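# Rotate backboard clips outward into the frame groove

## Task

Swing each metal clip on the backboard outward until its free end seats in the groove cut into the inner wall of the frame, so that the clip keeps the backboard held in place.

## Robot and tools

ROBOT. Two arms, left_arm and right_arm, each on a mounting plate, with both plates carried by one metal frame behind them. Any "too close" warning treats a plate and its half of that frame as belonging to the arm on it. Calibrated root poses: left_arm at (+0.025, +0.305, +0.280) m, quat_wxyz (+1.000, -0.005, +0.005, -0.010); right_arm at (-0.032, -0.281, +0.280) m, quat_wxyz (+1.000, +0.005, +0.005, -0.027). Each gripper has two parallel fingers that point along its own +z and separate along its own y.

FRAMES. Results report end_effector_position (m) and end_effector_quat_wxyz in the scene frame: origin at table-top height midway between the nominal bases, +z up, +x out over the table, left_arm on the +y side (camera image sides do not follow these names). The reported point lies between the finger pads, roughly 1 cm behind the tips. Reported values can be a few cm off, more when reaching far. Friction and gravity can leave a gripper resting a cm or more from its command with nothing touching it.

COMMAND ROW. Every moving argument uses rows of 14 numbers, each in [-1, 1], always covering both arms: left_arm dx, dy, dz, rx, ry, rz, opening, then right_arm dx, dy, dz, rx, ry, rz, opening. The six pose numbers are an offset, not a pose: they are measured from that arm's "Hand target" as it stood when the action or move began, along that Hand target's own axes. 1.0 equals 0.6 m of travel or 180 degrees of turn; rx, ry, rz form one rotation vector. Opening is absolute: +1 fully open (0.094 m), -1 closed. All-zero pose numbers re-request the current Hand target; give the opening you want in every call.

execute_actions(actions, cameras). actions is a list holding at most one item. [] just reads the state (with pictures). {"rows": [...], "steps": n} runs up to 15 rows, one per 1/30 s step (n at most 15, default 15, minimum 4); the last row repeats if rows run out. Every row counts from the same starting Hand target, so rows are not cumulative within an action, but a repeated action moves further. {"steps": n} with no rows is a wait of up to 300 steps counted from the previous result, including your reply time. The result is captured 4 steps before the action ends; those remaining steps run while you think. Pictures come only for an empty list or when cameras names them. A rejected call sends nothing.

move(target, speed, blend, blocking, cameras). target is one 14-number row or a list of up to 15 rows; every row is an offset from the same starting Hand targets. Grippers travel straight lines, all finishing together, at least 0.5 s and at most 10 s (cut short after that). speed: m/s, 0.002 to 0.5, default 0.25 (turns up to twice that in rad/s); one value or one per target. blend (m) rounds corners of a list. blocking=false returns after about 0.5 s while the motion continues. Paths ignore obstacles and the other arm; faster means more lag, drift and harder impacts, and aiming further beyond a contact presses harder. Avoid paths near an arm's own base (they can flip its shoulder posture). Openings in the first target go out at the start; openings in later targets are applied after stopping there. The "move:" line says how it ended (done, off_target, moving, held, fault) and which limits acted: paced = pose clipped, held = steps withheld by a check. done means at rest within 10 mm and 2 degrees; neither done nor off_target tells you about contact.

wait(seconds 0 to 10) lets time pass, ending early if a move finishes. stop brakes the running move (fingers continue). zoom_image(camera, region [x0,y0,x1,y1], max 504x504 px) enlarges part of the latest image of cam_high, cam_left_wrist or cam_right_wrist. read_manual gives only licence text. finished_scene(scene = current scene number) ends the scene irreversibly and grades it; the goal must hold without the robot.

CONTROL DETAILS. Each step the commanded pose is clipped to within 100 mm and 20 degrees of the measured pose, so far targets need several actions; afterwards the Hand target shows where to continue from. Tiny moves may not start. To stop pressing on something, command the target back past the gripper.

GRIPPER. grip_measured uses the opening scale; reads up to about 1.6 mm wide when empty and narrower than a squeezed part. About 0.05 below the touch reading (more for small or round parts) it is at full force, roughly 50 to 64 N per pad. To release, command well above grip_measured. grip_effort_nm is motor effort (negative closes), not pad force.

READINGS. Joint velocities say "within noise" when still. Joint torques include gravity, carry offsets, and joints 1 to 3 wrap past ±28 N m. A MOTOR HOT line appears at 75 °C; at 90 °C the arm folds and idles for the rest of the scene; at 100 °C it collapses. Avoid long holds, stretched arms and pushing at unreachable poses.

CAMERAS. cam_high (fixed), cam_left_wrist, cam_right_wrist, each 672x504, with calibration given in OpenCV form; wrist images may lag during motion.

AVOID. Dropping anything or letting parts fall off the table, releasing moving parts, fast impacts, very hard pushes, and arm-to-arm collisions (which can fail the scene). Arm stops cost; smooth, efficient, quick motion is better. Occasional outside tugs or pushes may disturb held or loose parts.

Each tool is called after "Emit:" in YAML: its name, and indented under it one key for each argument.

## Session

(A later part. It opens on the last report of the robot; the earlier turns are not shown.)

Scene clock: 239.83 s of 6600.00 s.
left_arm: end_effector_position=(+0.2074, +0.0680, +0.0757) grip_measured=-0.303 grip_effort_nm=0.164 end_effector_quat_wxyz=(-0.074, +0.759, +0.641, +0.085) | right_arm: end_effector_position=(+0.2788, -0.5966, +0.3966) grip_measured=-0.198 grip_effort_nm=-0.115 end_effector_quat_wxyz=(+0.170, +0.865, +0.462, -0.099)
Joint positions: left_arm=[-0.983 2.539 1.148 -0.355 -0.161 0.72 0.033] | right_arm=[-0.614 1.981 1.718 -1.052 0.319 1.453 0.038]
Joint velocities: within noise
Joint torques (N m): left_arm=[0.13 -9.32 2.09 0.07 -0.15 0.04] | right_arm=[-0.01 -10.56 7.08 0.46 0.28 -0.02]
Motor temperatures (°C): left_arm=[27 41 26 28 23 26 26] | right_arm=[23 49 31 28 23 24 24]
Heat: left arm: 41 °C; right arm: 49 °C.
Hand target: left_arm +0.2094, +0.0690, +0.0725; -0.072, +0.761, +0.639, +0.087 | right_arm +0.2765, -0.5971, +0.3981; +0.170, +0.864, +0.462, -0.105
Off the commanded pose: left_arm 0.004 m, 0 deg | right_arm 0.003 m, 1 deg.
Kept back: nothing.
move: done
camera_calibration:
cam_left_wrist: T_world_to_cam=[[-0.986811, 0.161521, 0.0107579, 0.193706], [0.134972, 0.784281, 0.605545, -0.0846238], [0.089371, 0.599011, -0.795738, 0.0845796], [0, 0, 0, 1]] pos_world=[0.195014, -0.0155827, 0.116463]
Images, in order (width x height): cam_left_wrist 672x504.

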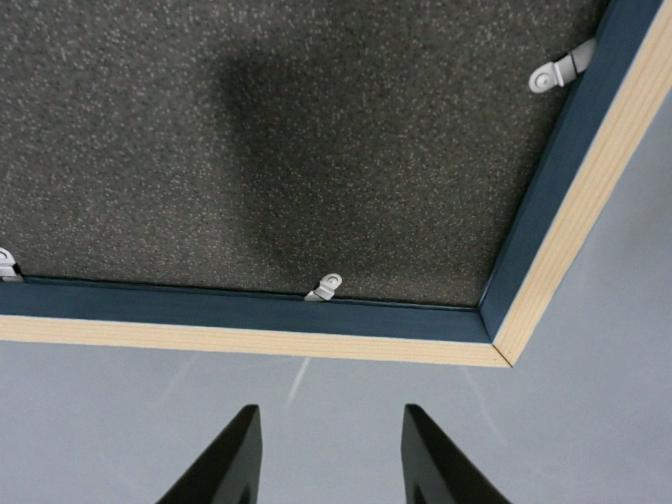

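Emit:
move:
  target: [-0.002,0.0025,0.05,0,0,0,-0.3,0,0,0,0,0,0,-0.2]
  speed: 0.06
  cameras: ["cam_left_wrist"]

Scene clock: 241.13 s of 6600.00 s.
left_arm: end_effector_position=(+0.2078, +0.0759, +0.0471) grip_measured=-0.303 grip_effort_nm=0.164 end_effector_quat_wxyz=(-0.077, +0.759, +0.640, +0.085) | right_arm: end_effector_position=(+0.2788, -0.5966, +0.3966) grip_measured=-0.198 grip_effort_nm=-0.115 end_effector_quat_wxyz=(+0.170, +0.865, +0.462, -0.099)
Joint positions: left_arm=[-0.968 2.634 1.164 -0.278 -0.164 0.737 0.033] | right_arm=[-0.614 1.981 1.718 -1.052 0.319 1.453 0.038]
Joint velocities: within noise
Joint torques (N m): left_arm=[0.25 -8.91 2.62 0.07 -0.16 0.04] | right_arm=[0.03 -10.48 7.05 0.43 0.3 -0.07]
Motor temperatures (°C): left_arm=[27 40 26 28 23 26 26] | right_arm=[23 49 31 28 23 24 24]
Heat: left arm: 40 °C; right arm: 49 °C.
Hand target: left_arm +0.2120, +0.0742, +0.0431; -0.072, +0.761, +0.639, +0.087 | right_arm +0.2765, -0.5971, +0.3981; +0.170, +0.864, +0.462, -0.105
Off the commanded pose: left_arm 0.006 m, 1 deg | right_arm 0.003 m, 1 deg.
Kept back: nothing.
move: done
camera_calibration:
cam_left_wrist: T_world_to_cam=[[-0.986438, 0.163537, 0.0140121, 0.192759], [0.138146, 0.781109, 0.60892, -0.0740777], [0.0886358, 0.602598, -0.793108, 0.0568456], [0, 0, 0, 1]] pos_world=[0.19534, -0.00791536, 0.0874911]
Images, in order (width x height): cam_left_wrist 672x504.

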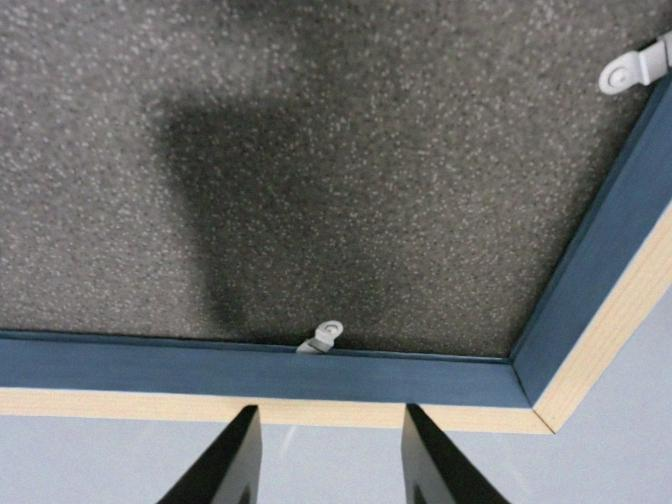

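Emit:
move:
  target: [-0.0142,0.0035,-0.0033,0,0,0,-0.3,0,0,0,0,0,0,-0.2]
  speed: 0.06
  cameras: []

Emit:
move:
  target: [-0.0042,0,0.0183,0,0,0,-0.3,0,0,0,0,0,0,-0.2]
  speed: 0.04
  cameras: ["cam_left_wrist"]

Scene clock: 242.13 s of 6600.00 s.
left_arm: end_effector_position=(+0.2162, +0.0631, +0.0468) grip_measured=-0.303 grip_effort_nm=0.164 end_effector_quat_wxyz=(-0.062, +0.760, +0.642, +0.083) | right_arm: end_effector_position=(+0.2788, -0.5966, +0.3966) grip_measured=-0.198 grip_effort_nm=-0.120 end_effector_quat_wxyz=(+0.170, +0.865, +0.462, -0.099)
Joint positions: left_arm=[-0.968 2.642 1.202 -0.279 -0.164 0.737 0.033] | right_arm=[-0.614 1.981 1.718 -1.052 0.319 1.453 0.038]
Joint velocities: within noise
Joint torques (N m): left_arm=[-0.81 -8.94 2.84 -0.13 -0.13 -0.09] | right_arm=[0.08 -10.63 6.95 0.43 0.28 0.01]
Motor temperatures (°C): left_arm=[27 40 26 28 23 26 26] | right_arm=[23 49 31 28 23 24 24]
Heat: left arm: 40 °C; right arm: 49 °C.
Hand target: left_arm +0.2125, +0.0652, +0.0431; -0.072, +0.761, +0.639, +0.087 | right_arm +0.2765, -0.5971, +0.3981; +0.170, +0.864, +0.462, -0.105
Off the commanded pose: left_arm 0.006 m, 1 deg | right_arm 0.003 m, 1 deg.
Kept back: nothing.
move: done
No camera images: "cameras" was empty.

Scene clock: 242.83 s of 6600.00 s.
left_arm: end_effector_position=(+0.2127, +0.0681, +0.0358) grip_measured=-0.303 grip_effort_nm=0.168 end_effector_quat_wxyz=(-0.074, +0.760, +0.641, +0.085) | right_arm: end_effector_position=(+0.2788, -0.5966, +0.3966) grip_measured=-0.198 grip_effort_nm=-0.120 end_effector_quat_wxyz=(+0.170, +0.865, +0.462, -0.099)
Joint positions: left_arm=[-0.968 2.684 1.221 -0.28 -0.164 0.737 0.033] | right_arm=[-0.614 1.981 1.718 -1.052 0.319 1.453 0.038]
Joint velocities: within noise
Joint torques (N m): left_arm=[-0.8 -9.02 2.85 -0.01 -0.14 -0.08] | right_arm=[0.02 -10.66 7.04 0.43 0.29 -0.02]
Motor temperatures (°C): left_arm=[27 40 26 28 23 26 26] | right_arm=[23 49 31 28 23 24 24]
Heat: left arm: 40 °C; right arm: 49 °C.
Hand target: left_arm +0.2125, +0.0652, +0.0318; -0.072, +0.761, +0.639, +0.087 | right_arm +0.2765, -0.5971, +0.3981; +0.170, +0.864, +0.462, -0.105
Off the commanded pose: left_arm 0.005 m, 0 deg | right_arm 0.003 m, 1 deg.
Kept back: nothing.
move: done
camera_calibration:
cam_left_wrist: T_world_to_cam=[[-0.986427, 0.163885, 0.0102096, 0.199149], [0.136516, 0.783962, 0.605613, -0.0615476], [0.0912471, 0.598786, -0.795694, 0.0518939], [0, 0, 0, 1]] pos_world=[0.200113, -0.01546, 0.0765324]
Images, in order (width x height): cam_left_wrist 672x504.

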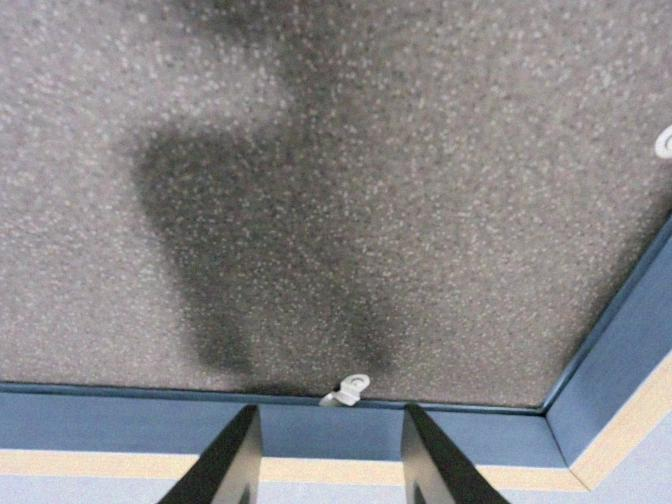

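Emit:
move:
  target: [-0.010,-0.0068,0.0267,0,0,0,-0.4,0,0,0,0,0,0,-0.2]
  speed: 0.04
  cameras: ["cam_left_wrist"]

Emit:
zoom_image:
  camera: "cam_left_wrist"
  region: [180, 300, 480, 500]

Scene clock: 245.83 s of 6600.00 s.
left_arm: end_effector_position=(+0.2083, +0.0671, +0.0233) grip_measured=-0.397 grip_effort_nm=-0.115 end_effector_quat_wxyz=(-0.078, +0.762, +0.637, +0.088) | right_arm: end_effector_position=(+0.2788, -0.5966, +0.3966) grip_measured=-0.198 grip_effort_nm=-0.115 end_effector_quat_wxyz=(+0.170, +0.865, +0.462, -0.099)
Joint positions: left_arm=[-0.983 2.732 1.248 -0.269 -0.167 0.728 0.028] | right_arm=[-0.614 1.981 1.718 -1.052 0.319 1.453 0.038]
Joint velocities: within noise
Joint torques (N m): left_arm=[-0.57 -8.12 2.82 0.13 -0.08 -0.11] | right_arm=[-0.03 -10.51 7.01 0.46 0.29 -0.03]
Motor temperatures (°C): left_arm=[27 40 26 28 23 26 26] | right_arm=[23 49 31 28 23 24 24]
Heat: left arm: 40 °C; right arm: 49 °C.
Hand target: left_arm +0.2083, +0.0636, +0.0149; -0.072, +0.761, +0.639, +0.087 | right_arm +0.2765, -0.5971, +0.3981; +0.170, +0.864, +0.462, -0.105
Off the commanded pose: left_arm 0.009 m, 1 deg | right_arm 0.003 m, 1 deg.
Kept back: nothing.
move: done
camera_calibration:
cam_left_wrist: T_world_to_cam=[[-0.985171, 0.171125, 0.0124124, 0.19428], [0.142662, 0.77682, 0.61335, -0.0535557], [0.0953175, 0.606026, -0.789713, 0.0414348], [0, 0, 0, 1]] pos_world=[0.19509, -0.0167536, 0.0631586]
Images, in order (width x height): cam_left_wrist 672x504.

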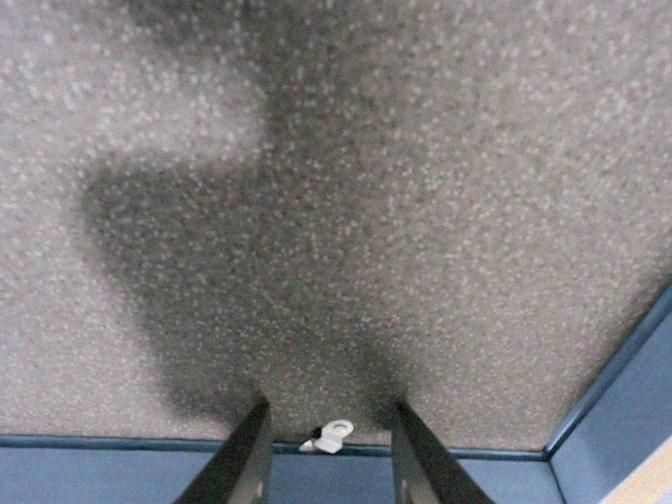

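Scaled by 1.680 from the camera's 672x504 image, which has a finer 960x720 frame.

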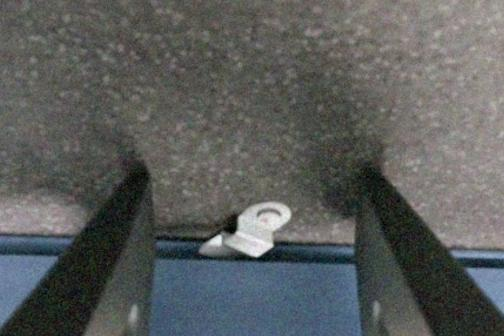

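Emit:
move:
  target:
    - [0,0,0,0,0,0,-0.6,0,0,0,0,0,0,-0.2]
    - [0,0,0,0,0,0,-0.72,0,0,0,0,0,0,-0.2]
    - [0,0,0,0,0,0,-0.8,0,0,0,0,0,0,-0.2]
  speed: 0.04
  cameras: ["cam_left_wrist"]

Emit:
zoom_image:
  camera: "cam_left_wrist"
  region: [180, 300, 480, 500]

Scene clock: 249.17 s of 6600.00 s.
left_arm: end_effector_position=(+0.2105, +0.0658, +0.0232) grip_measured=-0.797 grip_effort_nm=-0.125 end_effector_quat_wxyz=(-0.074, +0.761, +0.638, +0.091) | right_arm: end_effector_position=(+0.2788, -0.5966, +0.3966) grip_measured=-0.198 grip_effort_nm=-0.110 end_effector_quat_wxyz=(+0.170, +0.865, +0.462, -0.099)
Joint positions: left_arm=[-0.983 2.733 1.251 -0.266 -0.174 0.728 0.01] | right_arm=[-0.614 1.981 1.718 -1.052 0.319 1.453 0.038]
Joint velocities: within noise
Joint torques (N m): left_arm=[-0.57 -8.21 2.56 0.11 -0.01 -0.11] | right_arm=[-0.01 -10.5 7.09 0.48 0.32 -0.05]
Motor temperatures (°C): left_arm=[27 40 26 28 23 26 26] | right_arm=[23 49 31 28 23 24 24]
Heat: left arm: 40 °C; right arm: 49 °C.
Hand target: left_arm +0.2082, +0.0637, +0.0149; -0.072, +0.761, +0.639, +0.087 | right_arm +0.2765, -0.5971, +0.3981; +0.170, +0.864, +0.462, -0.105
Off the commanded pose: left_arm 0.009 m, 1 deg | right_arm 0.003 m, 1 deg.
Kept back: nothing.
move: done
camera_calibration:
cam_left_wrist: T_world_to_cam=[[-0.985189, 0.171444, 0.0031374, 0.196885], [0.13735, 0.778053, 0.613, -0.0517374], [0.102654, 0.604351, -0.790077, 0.0405618], [0, 0, 0, 1]] pos_world=[0.196911, -0.0180138, 0.0631442]
Images, in order (width x height): cam_left_wrist 672x504.

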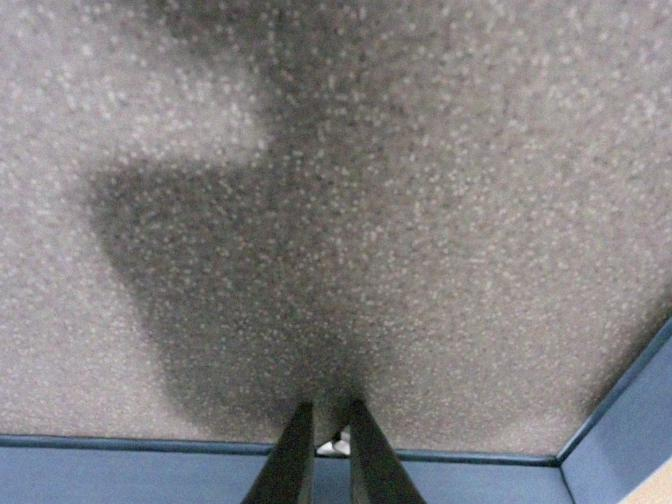

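Scaled by 1.680 from the camera's 672x504 image, which has a finer 960x720 frame.

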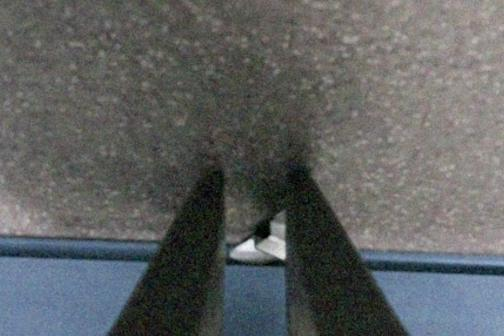

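Emit:
move:
  target:
    - [0,0,0,0,0,0,-0.84,0,0,0,0,0,0,-0.2]
    - [0,0,0,0,0,0,-0.87,0,0,0,0,0,0,-0.2]
    - [0,0,0,0,0,0,-0.9,0,0,0,0,0,0,-0.2]
  speed: 0.04
  cameras: ["cam_left_wrist"]

Emit:
zoom_image:
  camera: "cam_left_wrist"
  region: [180, 300, 480, 500]

Scene clock: 252.50 s of 6600.00 s.
left_arm: end_effector_position=(+0.2105, +0.0658, +0.0232) grip_measured=-0.897 grip_effort_nm=-0.125 end_effector_quat_wxyz=(-0.074, +0.761, +0.638, +0.091) | right_arm: end_effector_position=(+0.2788, -0.5966, +0.3966) grip_measured=-0.198 grip_effort_nm=-0.120 end_effector_quat_wxyz=(+0.170, +0.865, +0.462, -0.099)
Joint positions: left_arm=[-0.983 2.733 1.251 -0.266 -0.174 0.728 0.005] | right_arm=[-0.614 1.981 1.718 -1.052 0.319 1.453 0.038]
Joint velocities: within noise
Joint torques (N m): left_arm=[-0.55 -8.23 2.55 0.11 -0.01 -0.11] | right_arm=[-0.06 -10.37 7.01 0.44 0.28 -0.02]
Motor temperatures (°C): left_arm=[27 39 26 28 23 26 26] | right_arm=[23 49 31 28 23 24 24]
Heat: left arm: 39 °C; right arm: 49 °C.
Hand target: left_arm +0.2081, +0.0637, +0.0149; -0.072, +0.761, +0.639, +0.087 | right_arm +0.2765, -0.5971, +0.3981; +0.170, +0.864, +0.462, -0.105
Off the commanded pose: left_arm 0.009 m, 1 deg | right_arm 0.003 m, 1 deg.
Kept back: nothing.
move: done
camera_calibration:
cam_left_wrist: T_world_to_cam=[[-0.985189, 0.171444, 0.0031374, 0.196885], [0.13735, 0.778053, 0.613, -0.0517374], [0.102654, 0.604351, -0.790077, 0.0405618], [0, 0, 0, 1]] pos_world=[0.196911, -0.0180138, 0.0631442]
Images, in order (width x height): cam_left_wrist 672x504.

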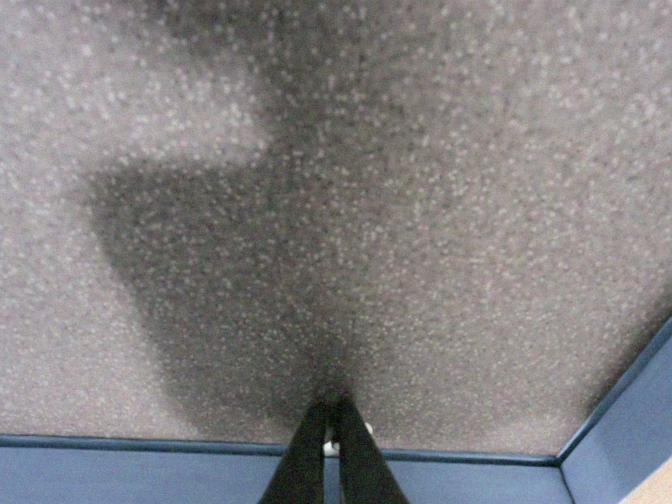

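Scaled by 1.680 from the camera's 672x504 image, which has a finer 960x720 frame.

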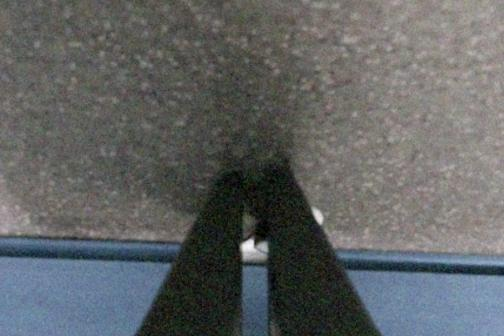

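Emit:
move:
  target:
    - [0,0,0,0,0,0,-0.4,0,0,0,0,0,0,-0.2]
    - [0,0,-0.012,0,0,0,-0.4,0,0,0,0,0,0,-0.2]
    - [-0.0030,-0.0035,0.015,0,0,0,-0.4,0,0,0,0,0,0,-0.2]
  speed: 0.04
  cameras: ["cam_left_wrist"]

Emit:
zoom_image:
  camera: "cam_left_wrist"
  region: [180, 300, 480, 500]

Scene clock: 254.47 s of 6600.00 s.
left_arm: end_effector_position=(+0.2099, +0.0664, +0.0227) grip_measured=-0.403 grip_effort_nm=0.168 end_effector_quat_wxyz=(-0.078, +0.761, +0.637, +0.096) | right_arm: end_effector_position=(+0.2788, -0.5966, +0.3966) grip_measured=-0.198 grip_effort_nm=-0.120 end_effector_quat_wxyz=(+0.170, +0.865, +0.462, -0.099)
Joint positions: left_arm=[-0.988 2.739 1.261 -0.279 -0.181 0.721 0.028] | right_arm=[-0.614 1.981 1.718 -1.052 0.319 1.453 0.038]
Joint velocities: within noise
Joint torques (N m): left_arm=[-0.49 -6.27 2.54 0.38 0.08 -0.1] | right_arm=[-0.03 -10.52 6.86 0.41 0.29 0]
Motor temperatures (°C): left_arm=[27 39 26 28 23 26 26] | right_arm=[23 49 31 28 23 24 24]
Heat: left arm: 39 °C; right arm: 49 °C.
Hand target: left_arm +0.2062, +0.0643, +0.0057; -0.072, +0.761, +0.639, +0.087 | right_arm +0.2765, -0.5971, +0.3981; +0.170, +0.864, +0.462, -0.105
Off the commanded pose: left_arm 0.018 m, 1 deg | right_arm 0.003 m, 1 deg.
Kept back: nothing.
move: off_target (left_arm)
camera_calibration:
cam_left_wrist: T_world_to_cam=[[-0.985183, 0.171474, 0.00325739, 0.196233], [0.136169, 0.770514, 0.622708, -0.051326], [0.104269, 0.613925, -0.782448, 0.0386654], [0, 0, 0, 1]] pos_world=[0.196283, -0.0178391, 0.0615756]
Images, in order (width x height): cam_left_wrist 672x504.

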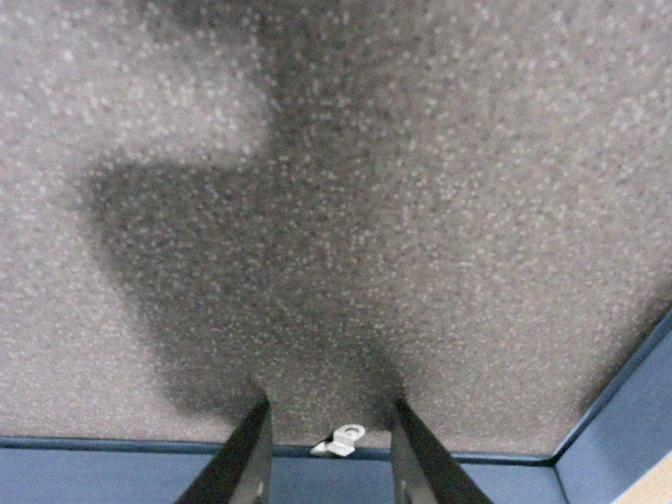

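Scaled by 1.680 from the camera's 672x504 image, which has a finer 960x720 frame.

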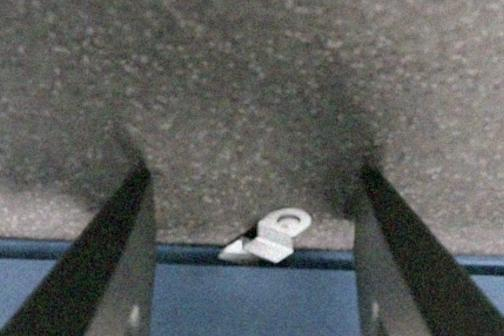

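Emit:
move:
  target:
    - [0,0,-0.04,0,0,0,-0.4,0,0,0,0,0,0,-0.2]
    - [-0.0067,-0.007,-0.04,0,-0.04,0,-0.4,0,0,0,0,0,0,-0.2]
  speed: 0.06
  cameras: ["cam_left_wrist"]

Scene clock: 256.93 s of 6600.00 s.
left_arm: end_effector_position=(+0.1961, +0.0670, +0.0228) grip_measured=-0.403 grip_effort_nm=0.164 end_effector_quat_wxyz=(-0.051, +0.763, +0.643, +0.053) | right_arm: end_effector_position=(+0.2788, -0.5966, +0.3966) grip_measured=-0.198 grip_effort_nm=-0.110 end_effector_quat_wxyz=(+0.170, +0.865, +0.462, -0.099)
Joint positions: left_arm=[-0.98 2.696 1.139 -0.133 -0.104 0.734 0.028] | right_arm=[-0.614 1.981 1.718 -1.052 0.319 1.453 0.038]
Joint velocities: within noise
Joint torques (N m): left_arm=[0.17 -12.4 0.84 0.25 0.14 0.05] | right_arm=[-0.18 -10.66 6.95 0.42 0.28 -0.06]
Motor temperatures (°C): left_arm=[27 39 26 28 23 26 26] | right_arm=[23 49 31 28 23 24 24]
Heat: left arm: 39 °C; right arm: 49 °C.
Hand target: left_arm +0.2005, +0.0559, +0.0282; -0.032, +0.765, +0.642, +0.039 | right_arm +0.2765, -0.5971, +0.3981; +0.170, +0.864, +0.462, -0.105
Off the commanded pose: left_arm 0.013 m, 3 deg | right_arm 0.003 m, 1 deg.
Kept back: nothing.
move: off_target (left_arm)
camera_calibration:
cam_left_wrist: T_world_to_cam=[[-0.986214, 0.164562, 0.0173578, 0.182886], [0.147697, 0.828104, 0.540767, -0.0541833], [0.0746155, 0.535876, -0.840993, 0.0521832], [0, 0, 0, 1]] pos_world=[0.184474, -0.0131903, 0.0700118]
Images, in order (width x height): cam_left_wrist 672x504.

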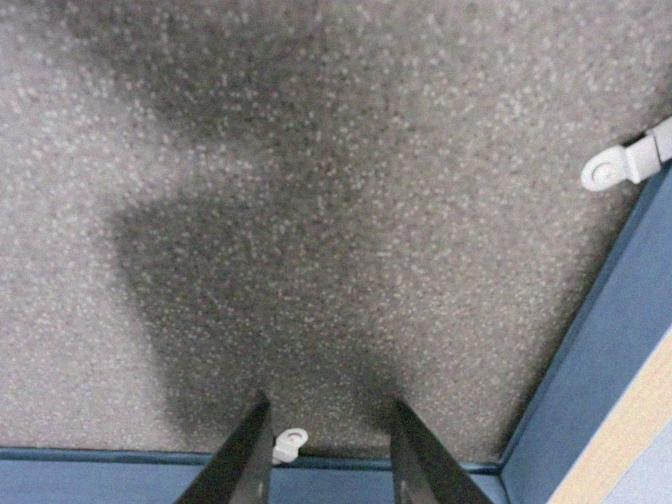

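Emit:
move:
  target: [-0.02,0,0.01,0,0,0,-0.4,0,0,0,0,0,0,-0.2]
  speed: 0.04
  cameras: ["cam_left_wrist","cam_high"]

Scene clock: 257.93 s of 6600.00 s.
left_arm: end_effector_position=(+0.2005, +0.0475, +0.0242) grip_measured=-0.403 grip_effort_nm=0.164 end_effector_quat_wxyz=(-0.032, +0.766, +0.640, +0.044) | right_arm: end_effector_position=(+0.2788, -0.5966, +0.3966) grip_measured=-0.198 grip_effort_nm=-0.115 end_effector_quat_wxyz=(+0.170, +0.865, +0.462, -0.099)
Joint positions: left_arm=[-0.995 2.696 1.176 -0.131 -0.092 0.73 0.028] | right_arm=[-0.614 1.981 1.718 -1.052 0.319 1.453 0.038]
Joint velocities: within noise
Joint torques (N m): left_arm=[-0.53 -9.33 2.29 0.13 0.08 -0.12] | right_arm=[-0.08 -10.51 7.04 0.44 0.27 -0.01]
Motor temperatures (°C): left_arm=[27 39 26 28 23 26 26] | right_arm=[23 49 31 28 23 24 24]
Heat: left arm: 39 °C; right arm: 49 °C.
Hand target: left_arm +0.1984, +0.0447, +0.0209; -0.032, +0.765, +0.643, +0.039 | right_arm +0.2765, -0.5971, +0.3981; +0.170, +0.864, +0.462, -0.105
Off the commanded pose: left_arm 0.005 m, 1 deg | right_arm 0.003 m, 1 deg.
Kept back: nothing.
move: done
camera_calibration:
cam_left_wrist: T_world_to_cam=[[-0.984722, 0.174132, -0.000011268, 0.19006], [0.149879, 0.847603, 0.509023, -0.0400792], [0.0886468, 0.501245, -0.860753, 0.0628556], [0, 0, 0, 1]] pos_world=[0.187591, -0.0306303, 0.0745065]
Images, in order (width x height): cam_high 672x504, cam_left_wrist 672x504.

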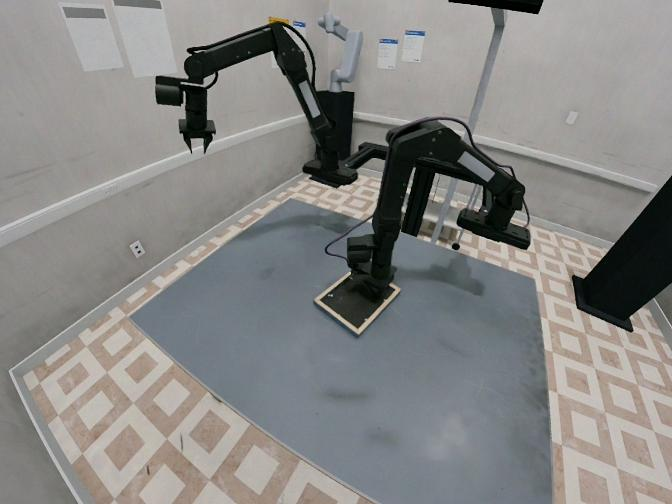

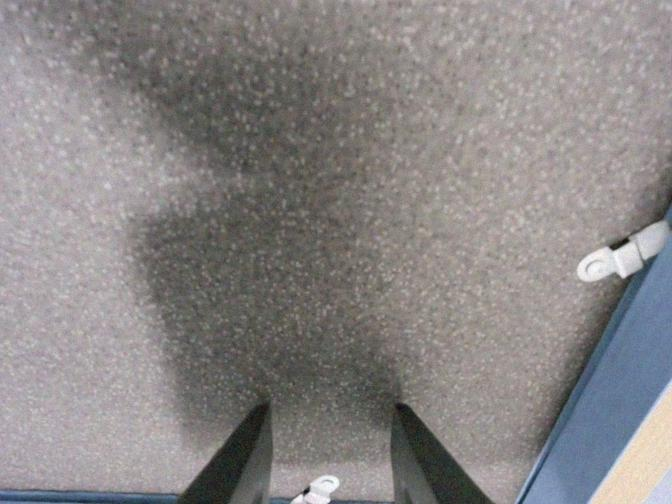

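Emit:
move:
  target:
    - [0,0,-0.02,0,0,0,-0.4,0,0,0,0,0,0,-0.2]
    - [0.025,0.009,-0.02,0,0,0,-0.4,0,0,0,0,0,0,-0.2]
    - [0.023,0.008,0.01,0,0,0,-0.4,0,0,0,0,0,0,-0.2]
  speed: 0.05
  cameras: ["cam_left_wrist"]

Emit:
zoom_image:
  camera: "cam_left_wrist"
  region: [180, 300, 480, 500]

Scene clock: 259.53 s of 6600.00 s.
left_arm: end_effector_position=(+0.2052, +0.0602, +0.0224) grip_measured=-0.403 grip_effort_nm=0.168 end_effector_quat_wxyz=(-0.035, +0.762, +0.645, +0.043) | right_arm: end_effector_position=(+0.2788, -0.5966, +0.3966) grip_measured=-0.198 grip_effort_nm=-0.115 end_effector_quat_wxyz=(+0.170, +0.865, +0.462, -0.099)
Joint positions: left_arm=[-0.96 2.696 1.147 -0.106 -0.091 0.753 0.028] | right_arm=[-0.614 1.981 1.718 -1.052 0.319 1.453 0.038]
Joint velocities: within noise
Joint torques (N m): left_arm=[-0.09 -8.36 2.3 0.25 0 0.05] | right_arm=[-0.08 -10.44 6.9 0.44 0.29 -0.03]
Motor temperatures (°C): left_arm=[27 40 26 28 23 26 26] | right_arm=[23 49 31 28 23 24 24]
Heat: left arm: 40 °C; right arm: 49 °C.
Hand target: left_arm +0.2057, +0.0579, +0.0164; -0.032, +0.765, +0.643, +0.039 | right_arm +0.2765, -0.5971, +0.3981; +0.170, +0.864, +0.462, -0.105
Off the commanded pose: left_arm 0.006 m, 1 deg | right_arm 0.003 m, 1 deg.
Kept back: nothing.
move: done
camera_calibration:
cam_left_wrist: T_world_to_cam=[[-0.986846, 0.161586, 0.00500036, 0.193529], [0.141436, 0.847975, 0.510817, -0.0488965], [0.0783008, 0.504805, -0.859675, 0.0563776], [0, 0, 0, 1]] pos_world=[0.193485, -0.0182683, 0.0724758]
Images, in order (width x height): cam_left_wrist 672x504.

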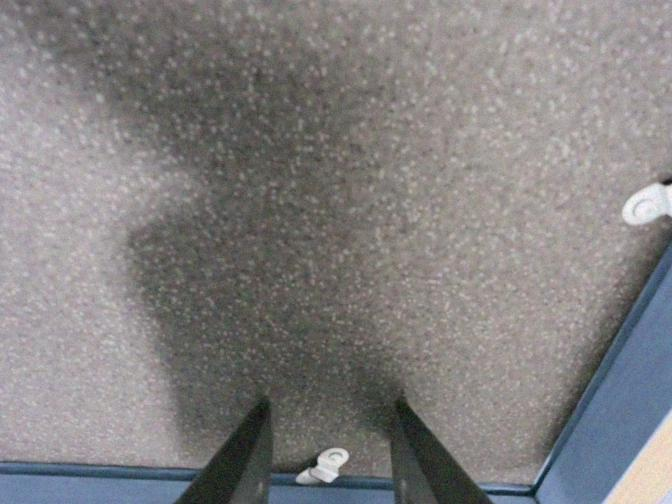

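Scaled by 1.680 from the camera's 672x504 image, which has a finer 960x720 frame.

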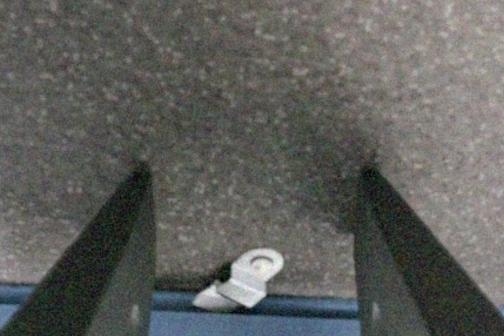

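Emit:
move:
  target:
    - [0.01,0,-0.008,0,0,0,-0.4,0,0,0,0,0,0,-0.2]
    - [0.01,0.00,0.01,0,0,0,-0.4,0,0,0,0,0,0,-0.2]
  speed: 0.05
  cameras: ["cam_left_wrist"]

Emit:
zoom_image:
  camera: "cam_left_wrist"
  region: [180, 300, 480, 500]

Scene clock: 260.47 s of 6600.00 s.
left_arm: end_effector_position=(+0.2063, +0.0615, +0.0221) grip_measured=-0.403 grip_effort_nm=0.164 end_effector_quat_wxyz=(-0.035, +0.765, +0.642, +0.042) | right_arm: end_effector_position=(+0.2788, -0.5966, +0.3966) grip_measured=-0.198 grip_effort_nm=-0.125 end_effector_quat_wxyz=(+0.170, +0.865, +0.462, -0.099)
Joint positions: left_arm=[-0.954 2.696 1.144 -0.1 -0.091 0.767 0.028] | right_arm=[-0.614 1.981 1.718 -1.052 0.319 1.453 0.038]
Joint velocities: within noise
Joint torques (N m): left_arm=[0.65 -7.16 1.61 0.45 0.01 0.06] | right_arm=[0.03 -10.52 6.99 0.44 0.28 -0.04]
Motor temperatures (°C): left_arm=[27 40 26 28 23 26 26] | right_arm=[23 49 31 28 23 24 24]
Heat: left arm: 40 °C; right arm: 49 °C.
Hand target: left_arm +0.2068, +0.0645, +0.0110; -0.032, +0.765, +0.642, +0.039 | right_arm +0.2765, -0.5971, +0.3981; +0.170, +0.864, +0.462, -0.105
Off the commanded pose: left_arm 0.011 m, 1 deg | right_arm 0.003 m, 1 deg.
Kept back: nothing.
move: off_target (left_arm)
camera_calibration:
cam_left_wrist: T_world_to_cam=[[-0.985475, 0.169731, 0.00558598, 0.193625], [0.148858, 0.847519, 0.509463, -0.0514922], [0.0817373, 0.502894, -0.860475, 0.0548017], [0, 0, 0, 1]] pos_world=[0.193998, -0.0167829, 0.0723073]
Images, in order (width x height): cam_left_wrist 672x504.

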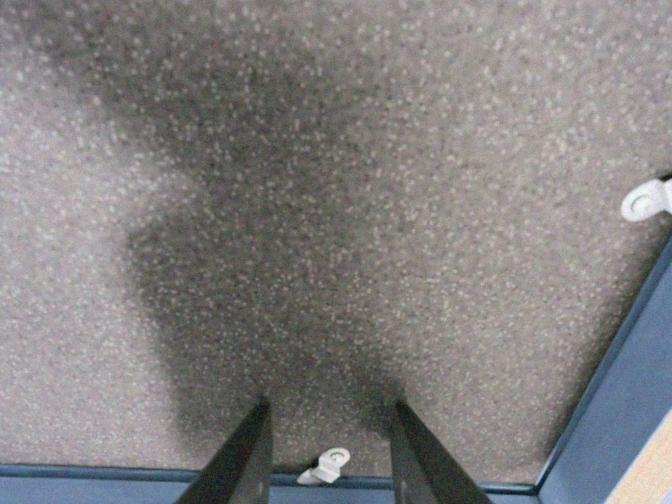

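Scaled by 1.680 from the camera's 672x504 image, which has a finer 960x720 frame.

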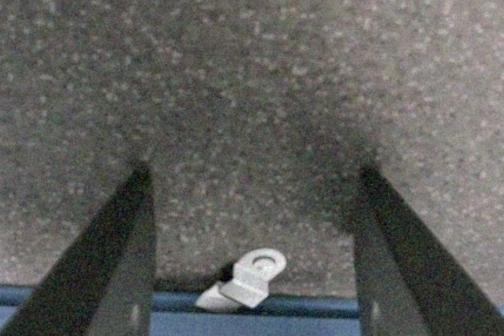

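Emit:
move:
  target:
    - [-0.01,0,-0.06,0,0,0,-0.4,0,0,0,0,0,0,-0.2]
    - [-0.12,-0.09,-0.14,0,-0.032,0,0,0,0,0,0,0,0,-0.2]
  speed: 0.12
  cameras: ["cam_left_wrist"]

Emit:
zoom_image:
  camera: "cam_left_wrist"
  region: [100, 150, 450, 400]

Scene clock: 264.30 s of 6600.00 s.
left_arm: end_effector_position=(+0.1406, -0.0037, +0.0800) grip_measured=-0.003 grip_effort_nm=0.164 end_effector_quat_wxyz=(+0.000, +0.768, +0.640, +0.005) | right_arm: end_effector_position=(+0.2788, -0.5966, +0.3966) grip_measured=-0.198 grip_effort_nm=-0.110 end_effector_quat_wxyz=(+0.170, +0.865, +0.462, -0.099)
Joint positions: left_arm=[-1.199 2.493 1.092 -0.18 -0.022 0.534 0.047] | right_arm=[-0.614 1.981 1.718 -1.052 0.319 1.453 0.038]
Joint velocities: within noise
Joint torques (N m): left_arm=[-0.12 -12.56 1.74 0.1 0.09 -0.11] | right_arm=[-0.01 -10.51 6.91 0.42 0.28 -0.05]
Motor temperatures (°C): left_arm=[27 40 26 28 23 26 26] | right_arm=[23 49 31 28 23 24 24]
Heat: left arm: 40 °C; right arm: 49 °C.
Hand target: left_arm +0.1398, -0.0052, +0.0874; +0.001, +0.766, +0.643, +0.000 | right_arm +0.2765, -0.5971, +0.3981; +0.170, +0.864, +0.462, -0.105
Off the commanded pose: left_arm 0.007 m, 1 deg | right_arm 0.003 m, 1 deg.
Kept back: nothing.
move: done
camera_calibration:
cam_left_wrist: T_world_to_cam=[[-0.98401, 0.178111, 0.000504977, 0.139794], [0.161856, 0.893016, 0.41991, -0.010504], [0.0743395, 0.413277, -0.907566, 0.147292], [0, 0, 0, 1]] pos_world=[0.128309, -0.0763911, 0.138018]
Images, in order (width x height): cam_left_wrist 672x504.

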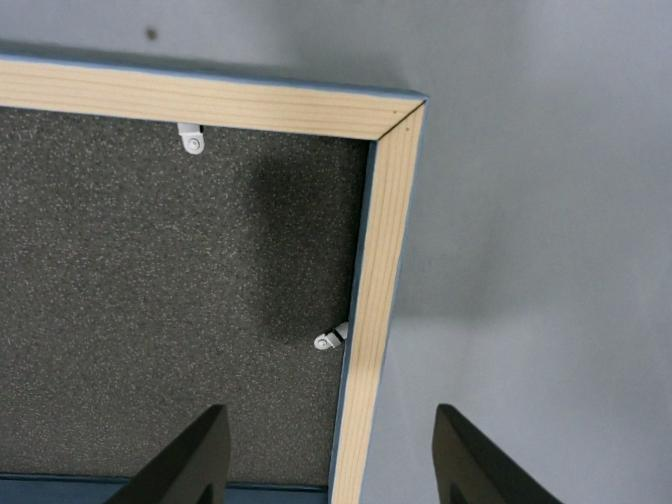

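Scaled by 1.440 from the camera's 672x504 image, which has a finer 960x720 frame.

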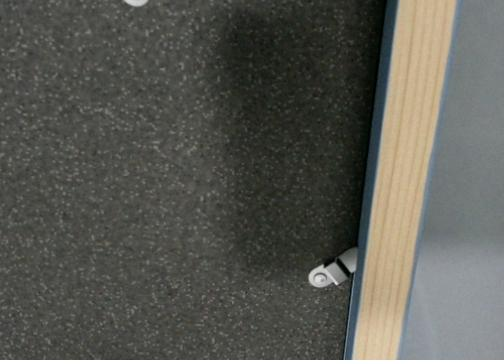

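Emit:
move:
  target:
    - [0.0089,-0.0158,0.085,0,0,0,0,0,0,0,0,0,0,-0.2]
    - [0.0089,-0.0158,0.1248,0,0,0,0,0,0,0,0,0,0,-0.2]
  speed: 0.08
  blend: 0.01
  cameras: ["cam_left_wrist"]

Scene clock: 265.80 s of 6600.00 s.
left_arm: end_effector_position=(+0.1332, +0.0075, +0.0219) grip_measured=-0.003 grip_effort_nm=0.168 end_effector_quat_wxyz=(-0.007, +0.766, +0.643, +0.008) | right_arm: end_effector_position=(+0.2788, -0.5966, +0.3966) grip_measured=-0.198 grip_effort_nm=-0.115 end_effector_quat_wxyz=(+0.170, +0.865, +0.462, -0.099)
Joint positions: left_arm=[-1.207 2.694 1.137 -0.039 -0.023 0.518 0.047] | right_arm=[-0.614 1.981 1.718 -1.052 0.319 1.453 0.038]
Joint velocities: within noise
Joint torques (N m): left_arm=[-0.55 -7.38 2.76 0.51 0.1 -0.1] | right_arm=[-0.06 -10.54 7.05 0.44 0.3 0.01]
Motor temperatures (°C): left_arm=[27 40 26 28 23 26 26] | right_arm=[23 49 31 28 23 24 24]
Heat: left arm: 40 °C; right arm: 49 °C.
Hand target: left_arm +0.1315, +0.0017, +0.0124; +0.001, +0.766, +0.643, +0.001 | right_arm +0.2765, -0.5971, +0.3981; +0.170, +0.864, +0.462, -0.105
Off the commanded pose: left_arm 0.011 m, 1 deg | right_arm 0.003 m, 1 deg.
Kept back: nothing.
move: off_target (left_arm)
camera_calibration:
cam_left_wrist: T_world_to_cam=[[-0.985356, 0.170362, 0.00712973, 0.130655], [0.156676, 0.888113, 0.432097, 0.0056245], [0.0672808, 0.426887, -0.901799, 0.0911941], [0, 0, 0, 1]] pos_world=[0.121725, -0.0661834, 0.0788769]
Images, in order (width x height): cam_left_wrist 672x504.

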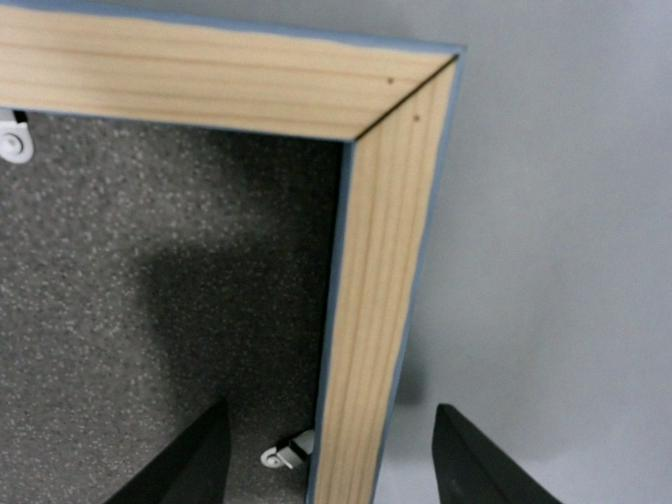

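Emit:
move:
  target:
    - [-0.004,-0.003,-0.02,0,0,0,0,0,0,0,0,0,0,-0.2]
    - [-0.0043,-0.003,0,0,0,0,0,0,0,0,0,0,0,-0.2]
  speed: 0.06
  cameras: ["cam_left_wrist"]

Scene clock: 266.77 s of 6600.00 s.
left_arm: end_effector_position=(+0.1323, +0.0061, +0.0218) grip_measured=-0.003 grip_effort_nm=0.164 end_effector_quat_wxyz=(-0.006, +0.765, +0.644, +0.010) | right_arm: end_effector_position=(+0.2788, -0.5966, +0.3966) grip_measured=-0.198 grip_effort_nm=-0.110 end_effector_quat_wxyz=(+0.170, +0.865, +0.462, -0.099)
Joint positions: left_arm=[-1.213 2.695 1.14 -0.04 -0.027 0.508 0.047] | right_arm=[-0.614 1.981 1.718 -1.052 0.319 1.453 0.038]
Joint velocities: within noise
Joint torques (N m): left_arm=[-0.75 -7.36 3.08 0.48 0.14 -0.07] | right_arm=[-0.03 -10.54 6.94 0.46 0.25 -0.04]
Motor temperatures (°C): left_arm=[27 40 26 28 23 26 26] | right_arm=[23 49 31 28 23 24 24]
Heat: left arm: 40 °C; right arm: 49 °C.
Hand target: left_arm +0.1292, -0.0004, +0.0124; +0.001, +0.766, +0.643, +0.001 | right_arm +0.2765, -0.5971, +0.3981; +0.170, +0.864, +0.462, -0.105
Off the commanded pose: left_arm 0.012 m, 1 deg | right_arm 0.003 m, 1 deg.
Kept back: nothing.
move: off_target (left_arm)
camera_calibration:
cam_left_wrist: T_world_to_cam=[[-0.986011, 0.166656, 0.00276438, 0.130269], [0.15144, 0.888814, 0.432523, 0.00770336], [0.0696254, 0.426891, -0.901619, 0.0914105], [0, 0, 0, 1]] pos_world=[0.120915, -0.0675792, 0.0787254]
Images, in order (width x height): cam_left_wrist 672x504.

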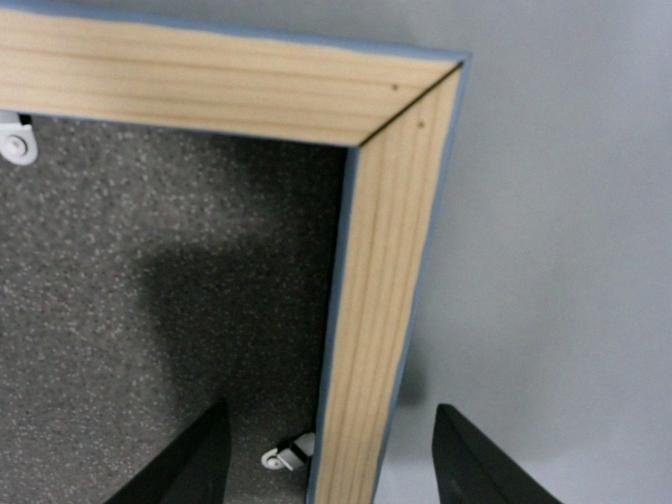

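Emit:
move:
  target:
    - [0,0,0,0,0,0,-0.3,0,0,0,0,0,0,-0.2]
    - [0.006,0.002,0,0,0,0,-0.45,0,0,0,0,0,0,-0.2]
    - [0.012,0.002,0,0,0,0,-0.55,0,0,0,0,0,0,-0.2]
  speed: 0.04
  cameras: ["cam_left_wrist"]

Emit:
zoom_image:
  camera: "cam_left_wrist"
  region: [200, 350, 450, 504]

Scene clock: 270.13 s of 6600.00 s.
left_arm: end_effector_position=(+0.1332, +0.0023, +0.0214) grip_measured=-0.546 grip_effort_nm=-0.164 end_effector_quat_wxyz=(+0.001, +0.766, +0.643, +0.007) | right_arm: end_effector_position=(+0.2788, -0.5966, +0.3966) grip_measured=-0.198 grip_effort_nm=-0.115 end_effector_quat_wxyz=(+0.170, +0.865, +0.462, -0.099)
Joint positions: left_arm=[-1.213 2.697 1.142 -0.025 -0.025 0.512 0.021] | right_arm=[-0.614 1.981 1.718 -1.052 0.319 1.453 0.038]
Joint velocities: within noise
Joint torques (N m): left_arm=[0.36 -7.94 1.07 0.53 0.11 0] | right_arm=[-0.12 -10.69 7.1 0.45 0.26 -0.04]
Motor temperatures (°C): left_arm=[27 39 26 28 23 26 26] | right_arm=[23 49 31 28 23 24 24]
Heat: left arm: 39 °C; right arm: 49 °C.
Hand target: left_arm +0.1317, +0.0064, +0.0124; +0.001, +0.766, +0.643, +0.000 | right_arm +0.2765, -0.5971, +0.3981; +0.170, +0.864, +0.462, -0.105
Off the commanded pose: left_arm 0.010 m, 1 deg | right_arm 0.003 m, 1 deg.
Kept back: nothing.
move: done
camera_calibration:
cam_left_wrist: T_world_to_cam=[[-0.985403, 0.170217, -0.00274257, 0.131766], [0.153346, 0.894502, 0.419941, 0.0111407], [0.0739343, 0.41339, -0.907547, 0.0921964], [0, 0, 0, 1]] pos_world=[0.121318, -0.0705073, 0.0793555]
Images, in order (width x height): cam_left_wrist 672x504.

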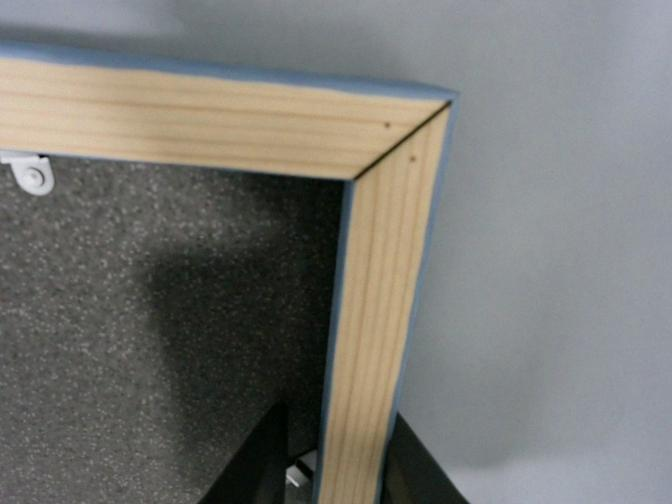

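Scaled by 2.016 from the camera's 672x504 image, which has a finer 960x720 frame.

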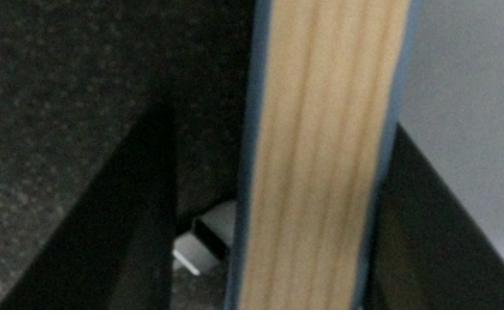

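Emit:
move:
  target:
    - [0.012,0.002,0,0,0,0,-0.6,0,0,0,0,0,0,-0.2]
    - [0.022,0.002,0,0,0,0,-0.66,0,0,0,0,0,0,-0.2]
    - [0.022,0.002,0,0,0,0,-0.73,0,0,0,0,0,0,-0.2]
  speed: 0.04
  cameras: ["cam_left_wrist"]

Emit:
zoom_image:
  camera: "cam_left_wrist"
  region: [200, 350, 450, 504]

Scene clock: 273.70 s of 6600.00 s.
left_arm: end_effector_position=(+0.1308, +0.0044, +0.0210) grip_measured=-0.730 grip_effort_nm=-0.178 end_effector_quat_wxyz=(+0.008, +0.776, +0.631, -0.013) | right_arm: end_effector_position=(+0.2788, -0.5966, +0.3966) grip_measured=-0.198 grip_effort_nm=-0.120 end_effector_quat_wxyz=(+0.170, +0.865, +0.462, -0.099)
Joint positions: left_arm=[-1.199 2.69 1.099 0.038 0.008 0.557 0.013] | right_arm=[-0.614 1.981 1.718 -1.052 0.319 1.453 0.038]
Joint velocities: within noise
Joint torques (N m): left_arm=[1.14 -7.98 0.46 0.38 -0.23 -0.19] | right_arm=[0.03 -10.66 6.93 0.45 0.3 -0.02]
Motor temperatures (°C): left_arm=[27 39 26 28 23 26 26] | right_arm=[23 49 31 28 23 24 24]
Heat: left arm: 39 °C; right arm: 49 °C.
Hand target: left_arm +0.1351, +0.0192, +0.0124; +0.001, +0.766, +0.643, +0.001 | right_arm +0.2765, -0.5971, +0.3981; +0.170, +0.864, +0.462, -0.105
Off the commanded pose: left_arm 0.018 m, 3 deg | right_arm 0.003 m, 1 deg.
Kept back: nothing.
move: off_target (left_arm); target 2's new opening was sent with left_arm's hand 0.017 m and 2 deg from that target; target 3's new opening was sent with left_arm's hand 0.018 m and 2 deg from that target
camera_calibration:
cam_left_wrist: T_world_to_cam=[[-0.979498, 0.201137, 0.0112803, 0.127931], [0.190026, 0.903899, 0.38322, 0.00574599], [0.0668833, 0.377507, -0.923588, 0.0925549], [0, 0, 0, 1]] pos_world=[0.118026, -0.0658655, 0.0818376]
Images, in order (width x height): cam_left_wrist 672x504.

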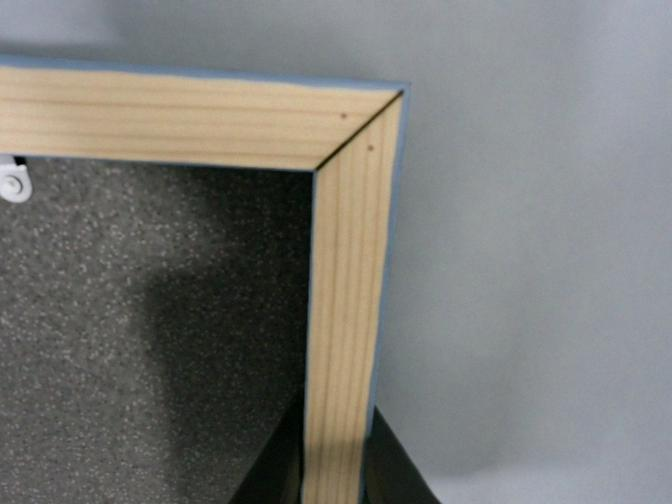

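Scaled by 2.016 from the camera's 672x504 image, which has a finer 960x720 frame.

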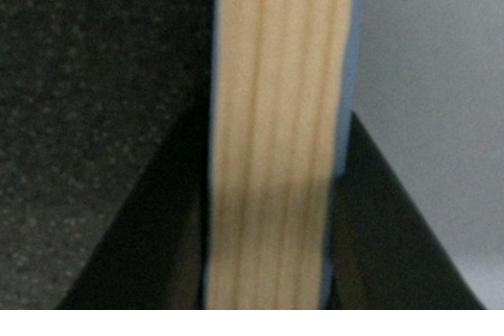

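Emit:
move:
  target:
    - [-0.024,0,0,0,0,0,-0.65,0,0,0,0,0,0,-0.2]
    - [-0.024,0,0,0,0,0,-0.4,0,0,0,0,0,0,-0.2]
    - [-0.024,0,-0.12,0,0,0,-0.3,0,0,0,0,0,0,-0.2]
  speed: 0.08
  cameras: ["cam_left_wrist"]

Emit:
zoom_image:
  camera: "cam_left_wrist"
  region: [100, 200, 450, 450]

Scene clock: 277.70 s of 6600.00 s.
left_arm: end_effector_position=(+0.1332, +0.0044, +0.0781) grip_measured=-0.303 grip_effort_nm=0.168 end_effector_quat_wxyz=(+0.000, +0.767, +0.642, -0.002) | right_arm: end_effector_position=(+0.2788, -0.5966, +0.3966) grip_measured=-0.198 grip_effort_nm=-0.115 end_effector_quat_wxyz=(+0.170, +0.865, +0.462, -0.099)
Joint positions: left_arm=[-1.204 2.483 1.041 -0.134 -0.009 0.524 0.033] | right_arm=[-0.614 1.981 1.718 -1.052 0.319 1.453 0.038]
Joint velocities: within noise
Joint torques (N m): left_arm=[-0.47 -12.12 1.36 0.1 -0.06 -0.13] | right_arm=[0.03 -10.59 6.86 0.43 0.31 -0.01]
Motor temperatures (°C): left_arm=[27 39 26 28 23 26 26] | right_arm=[23 49 31 28 23 24 24]
Heat: left arm: 39 °C; right arm: 49 °C.
Hand target: left_arm +0.1325, +0.0051, +0.0844; +0.000, +0.766, +0.643, +0.001 | right_arm +0.2765, -0.5971, +0.3981; +0.170, +0.864, +0.462, -0.105
Off the commanded pose: left_arm 0.006 m, 0 deg | right_arm 0.003 m, 1 deg.
Kept back: nothing.
move: done
camera_calibration:
cam_left_wrist: T_world_to_cam=[[-0.98484, 0.173195, 0.00965875, 0.130541], [0.161866, 0.897546, 0.410134, -0.01498], [0.062364, 0.40548, -0.911974, 0.144683], [0, 0, 0, 1]] pos_world=[0.121964, -0.0678298, 0.13683]
Images, in order (width x height): cam_left_wrist 672x504.

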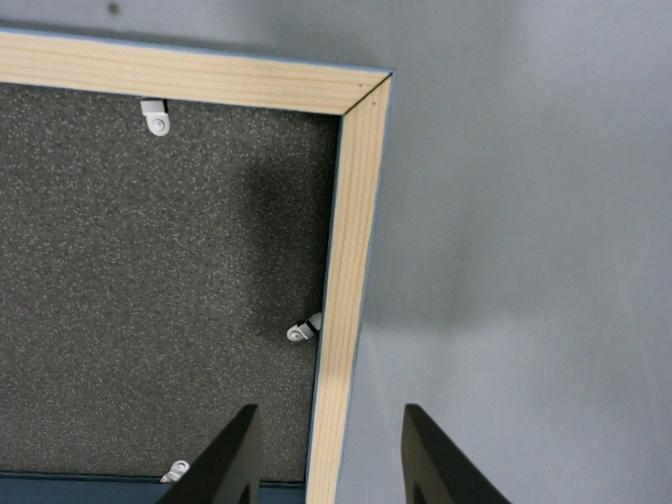

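Scaled by 1.440 from the camera's 672x504 image, which has a finer 960x720 frame.

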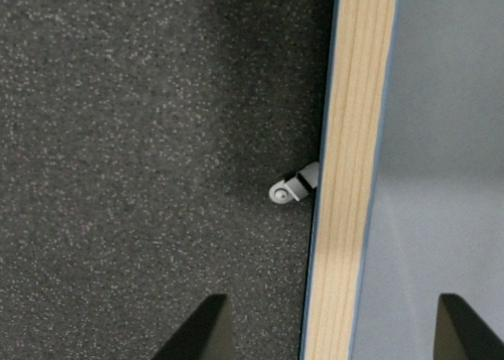

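Emit:
move:
  target: [-0.04,0.12,-0.2,0,0,0,-0.3,0,0,0,0,0,0,-0.2]
  speed: 0.15
  cameras: ["cam_left_wrist","cam_right_wrist"]

Scene clock: 282.03 s of 6600.00 s.
left_arm: end_effector_position=(+0.1941, -0.0246, +0.1933) grip_measured=-0.303 grip_effort_nm=0.168 end_effector_quat_wxyz=(-0.012, +0.763, +0.646, +0.002) | right_arm: end_effector_position=(+0.2788, -0.5966, +0.3966) grip_measured=-0.198 grip_effort_nm=-0.120 end_effector_quat_wxyz=(+0.170, +0.865, +0.462, -0.099)
Joint positions: left_arm=[-1.08 2.249 1.301 -0.651 -0.011 0.637 0.033] | right_arm=[-0.614 1.981 1.718 -1.052 0.319 1.453 0.038]
Joint velocities: within noise
Joint torques (N m): left_arm=[0.01 -12.62 5.44 0.07 -0.04 0.05] | right_arm=[0.03 -10.52 7.01 0.43 0.3 0]
Motor temperatures (°C): left_arm=[27 40 26 28 23 26 26] | right_arm=[23 49 31 28 23 24 24]
Heat: left arm: 40 °C; right arm: 49 °C.
Hand target: left_arm +0.1991, -0.0309, +0.2044; +0.000, +0.766, +0.643, +0.001 | right_arm +0.2765, -0.5971, +0.3981; +0.170, +0.864, +0.462, -0.105
Off the commanded pose: left_arm 0.014 m, 1 deg | right_arm 0.003 m, 1 deg.
Kept back: nothing.
move: off_target (left_arm)
camera_calibration:
cam_left_wrist: T_world_to_cam=[[-0.986433, 0.162634, 0.0223521, 0.19206], [0.156439, 0.889997, 0.428289, -0.0486477], [0.049761, 0.425975, -0.903365, 0.259001], [0, 0, 0, 1]] pos_world=[0.184176, -0.098267, 0.250514]
cam_right_wrist: T_world_to_cam=[[-0.835207, 0.510457, -0.204605, 0.619567], [0.498544, 0.859845, 0.110096, 0.367302], [0.232128, -0.0100522, -0.972633, 0.400534], [0, 0, 0, 1]] pos_world=[0.241375, -0.628058, 0.475901]
Images, in order (width x height): cam_left_wrist 672x504, cam_right_wrist 672x504.

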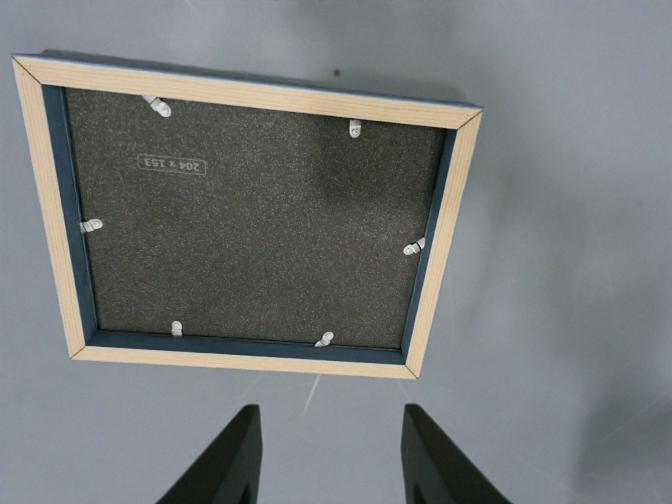

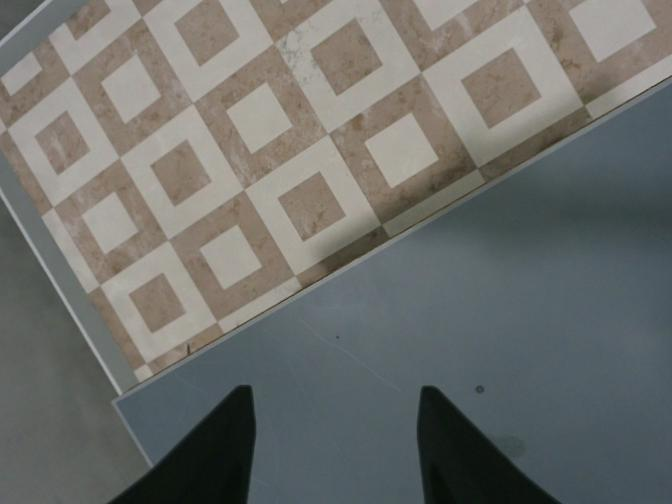

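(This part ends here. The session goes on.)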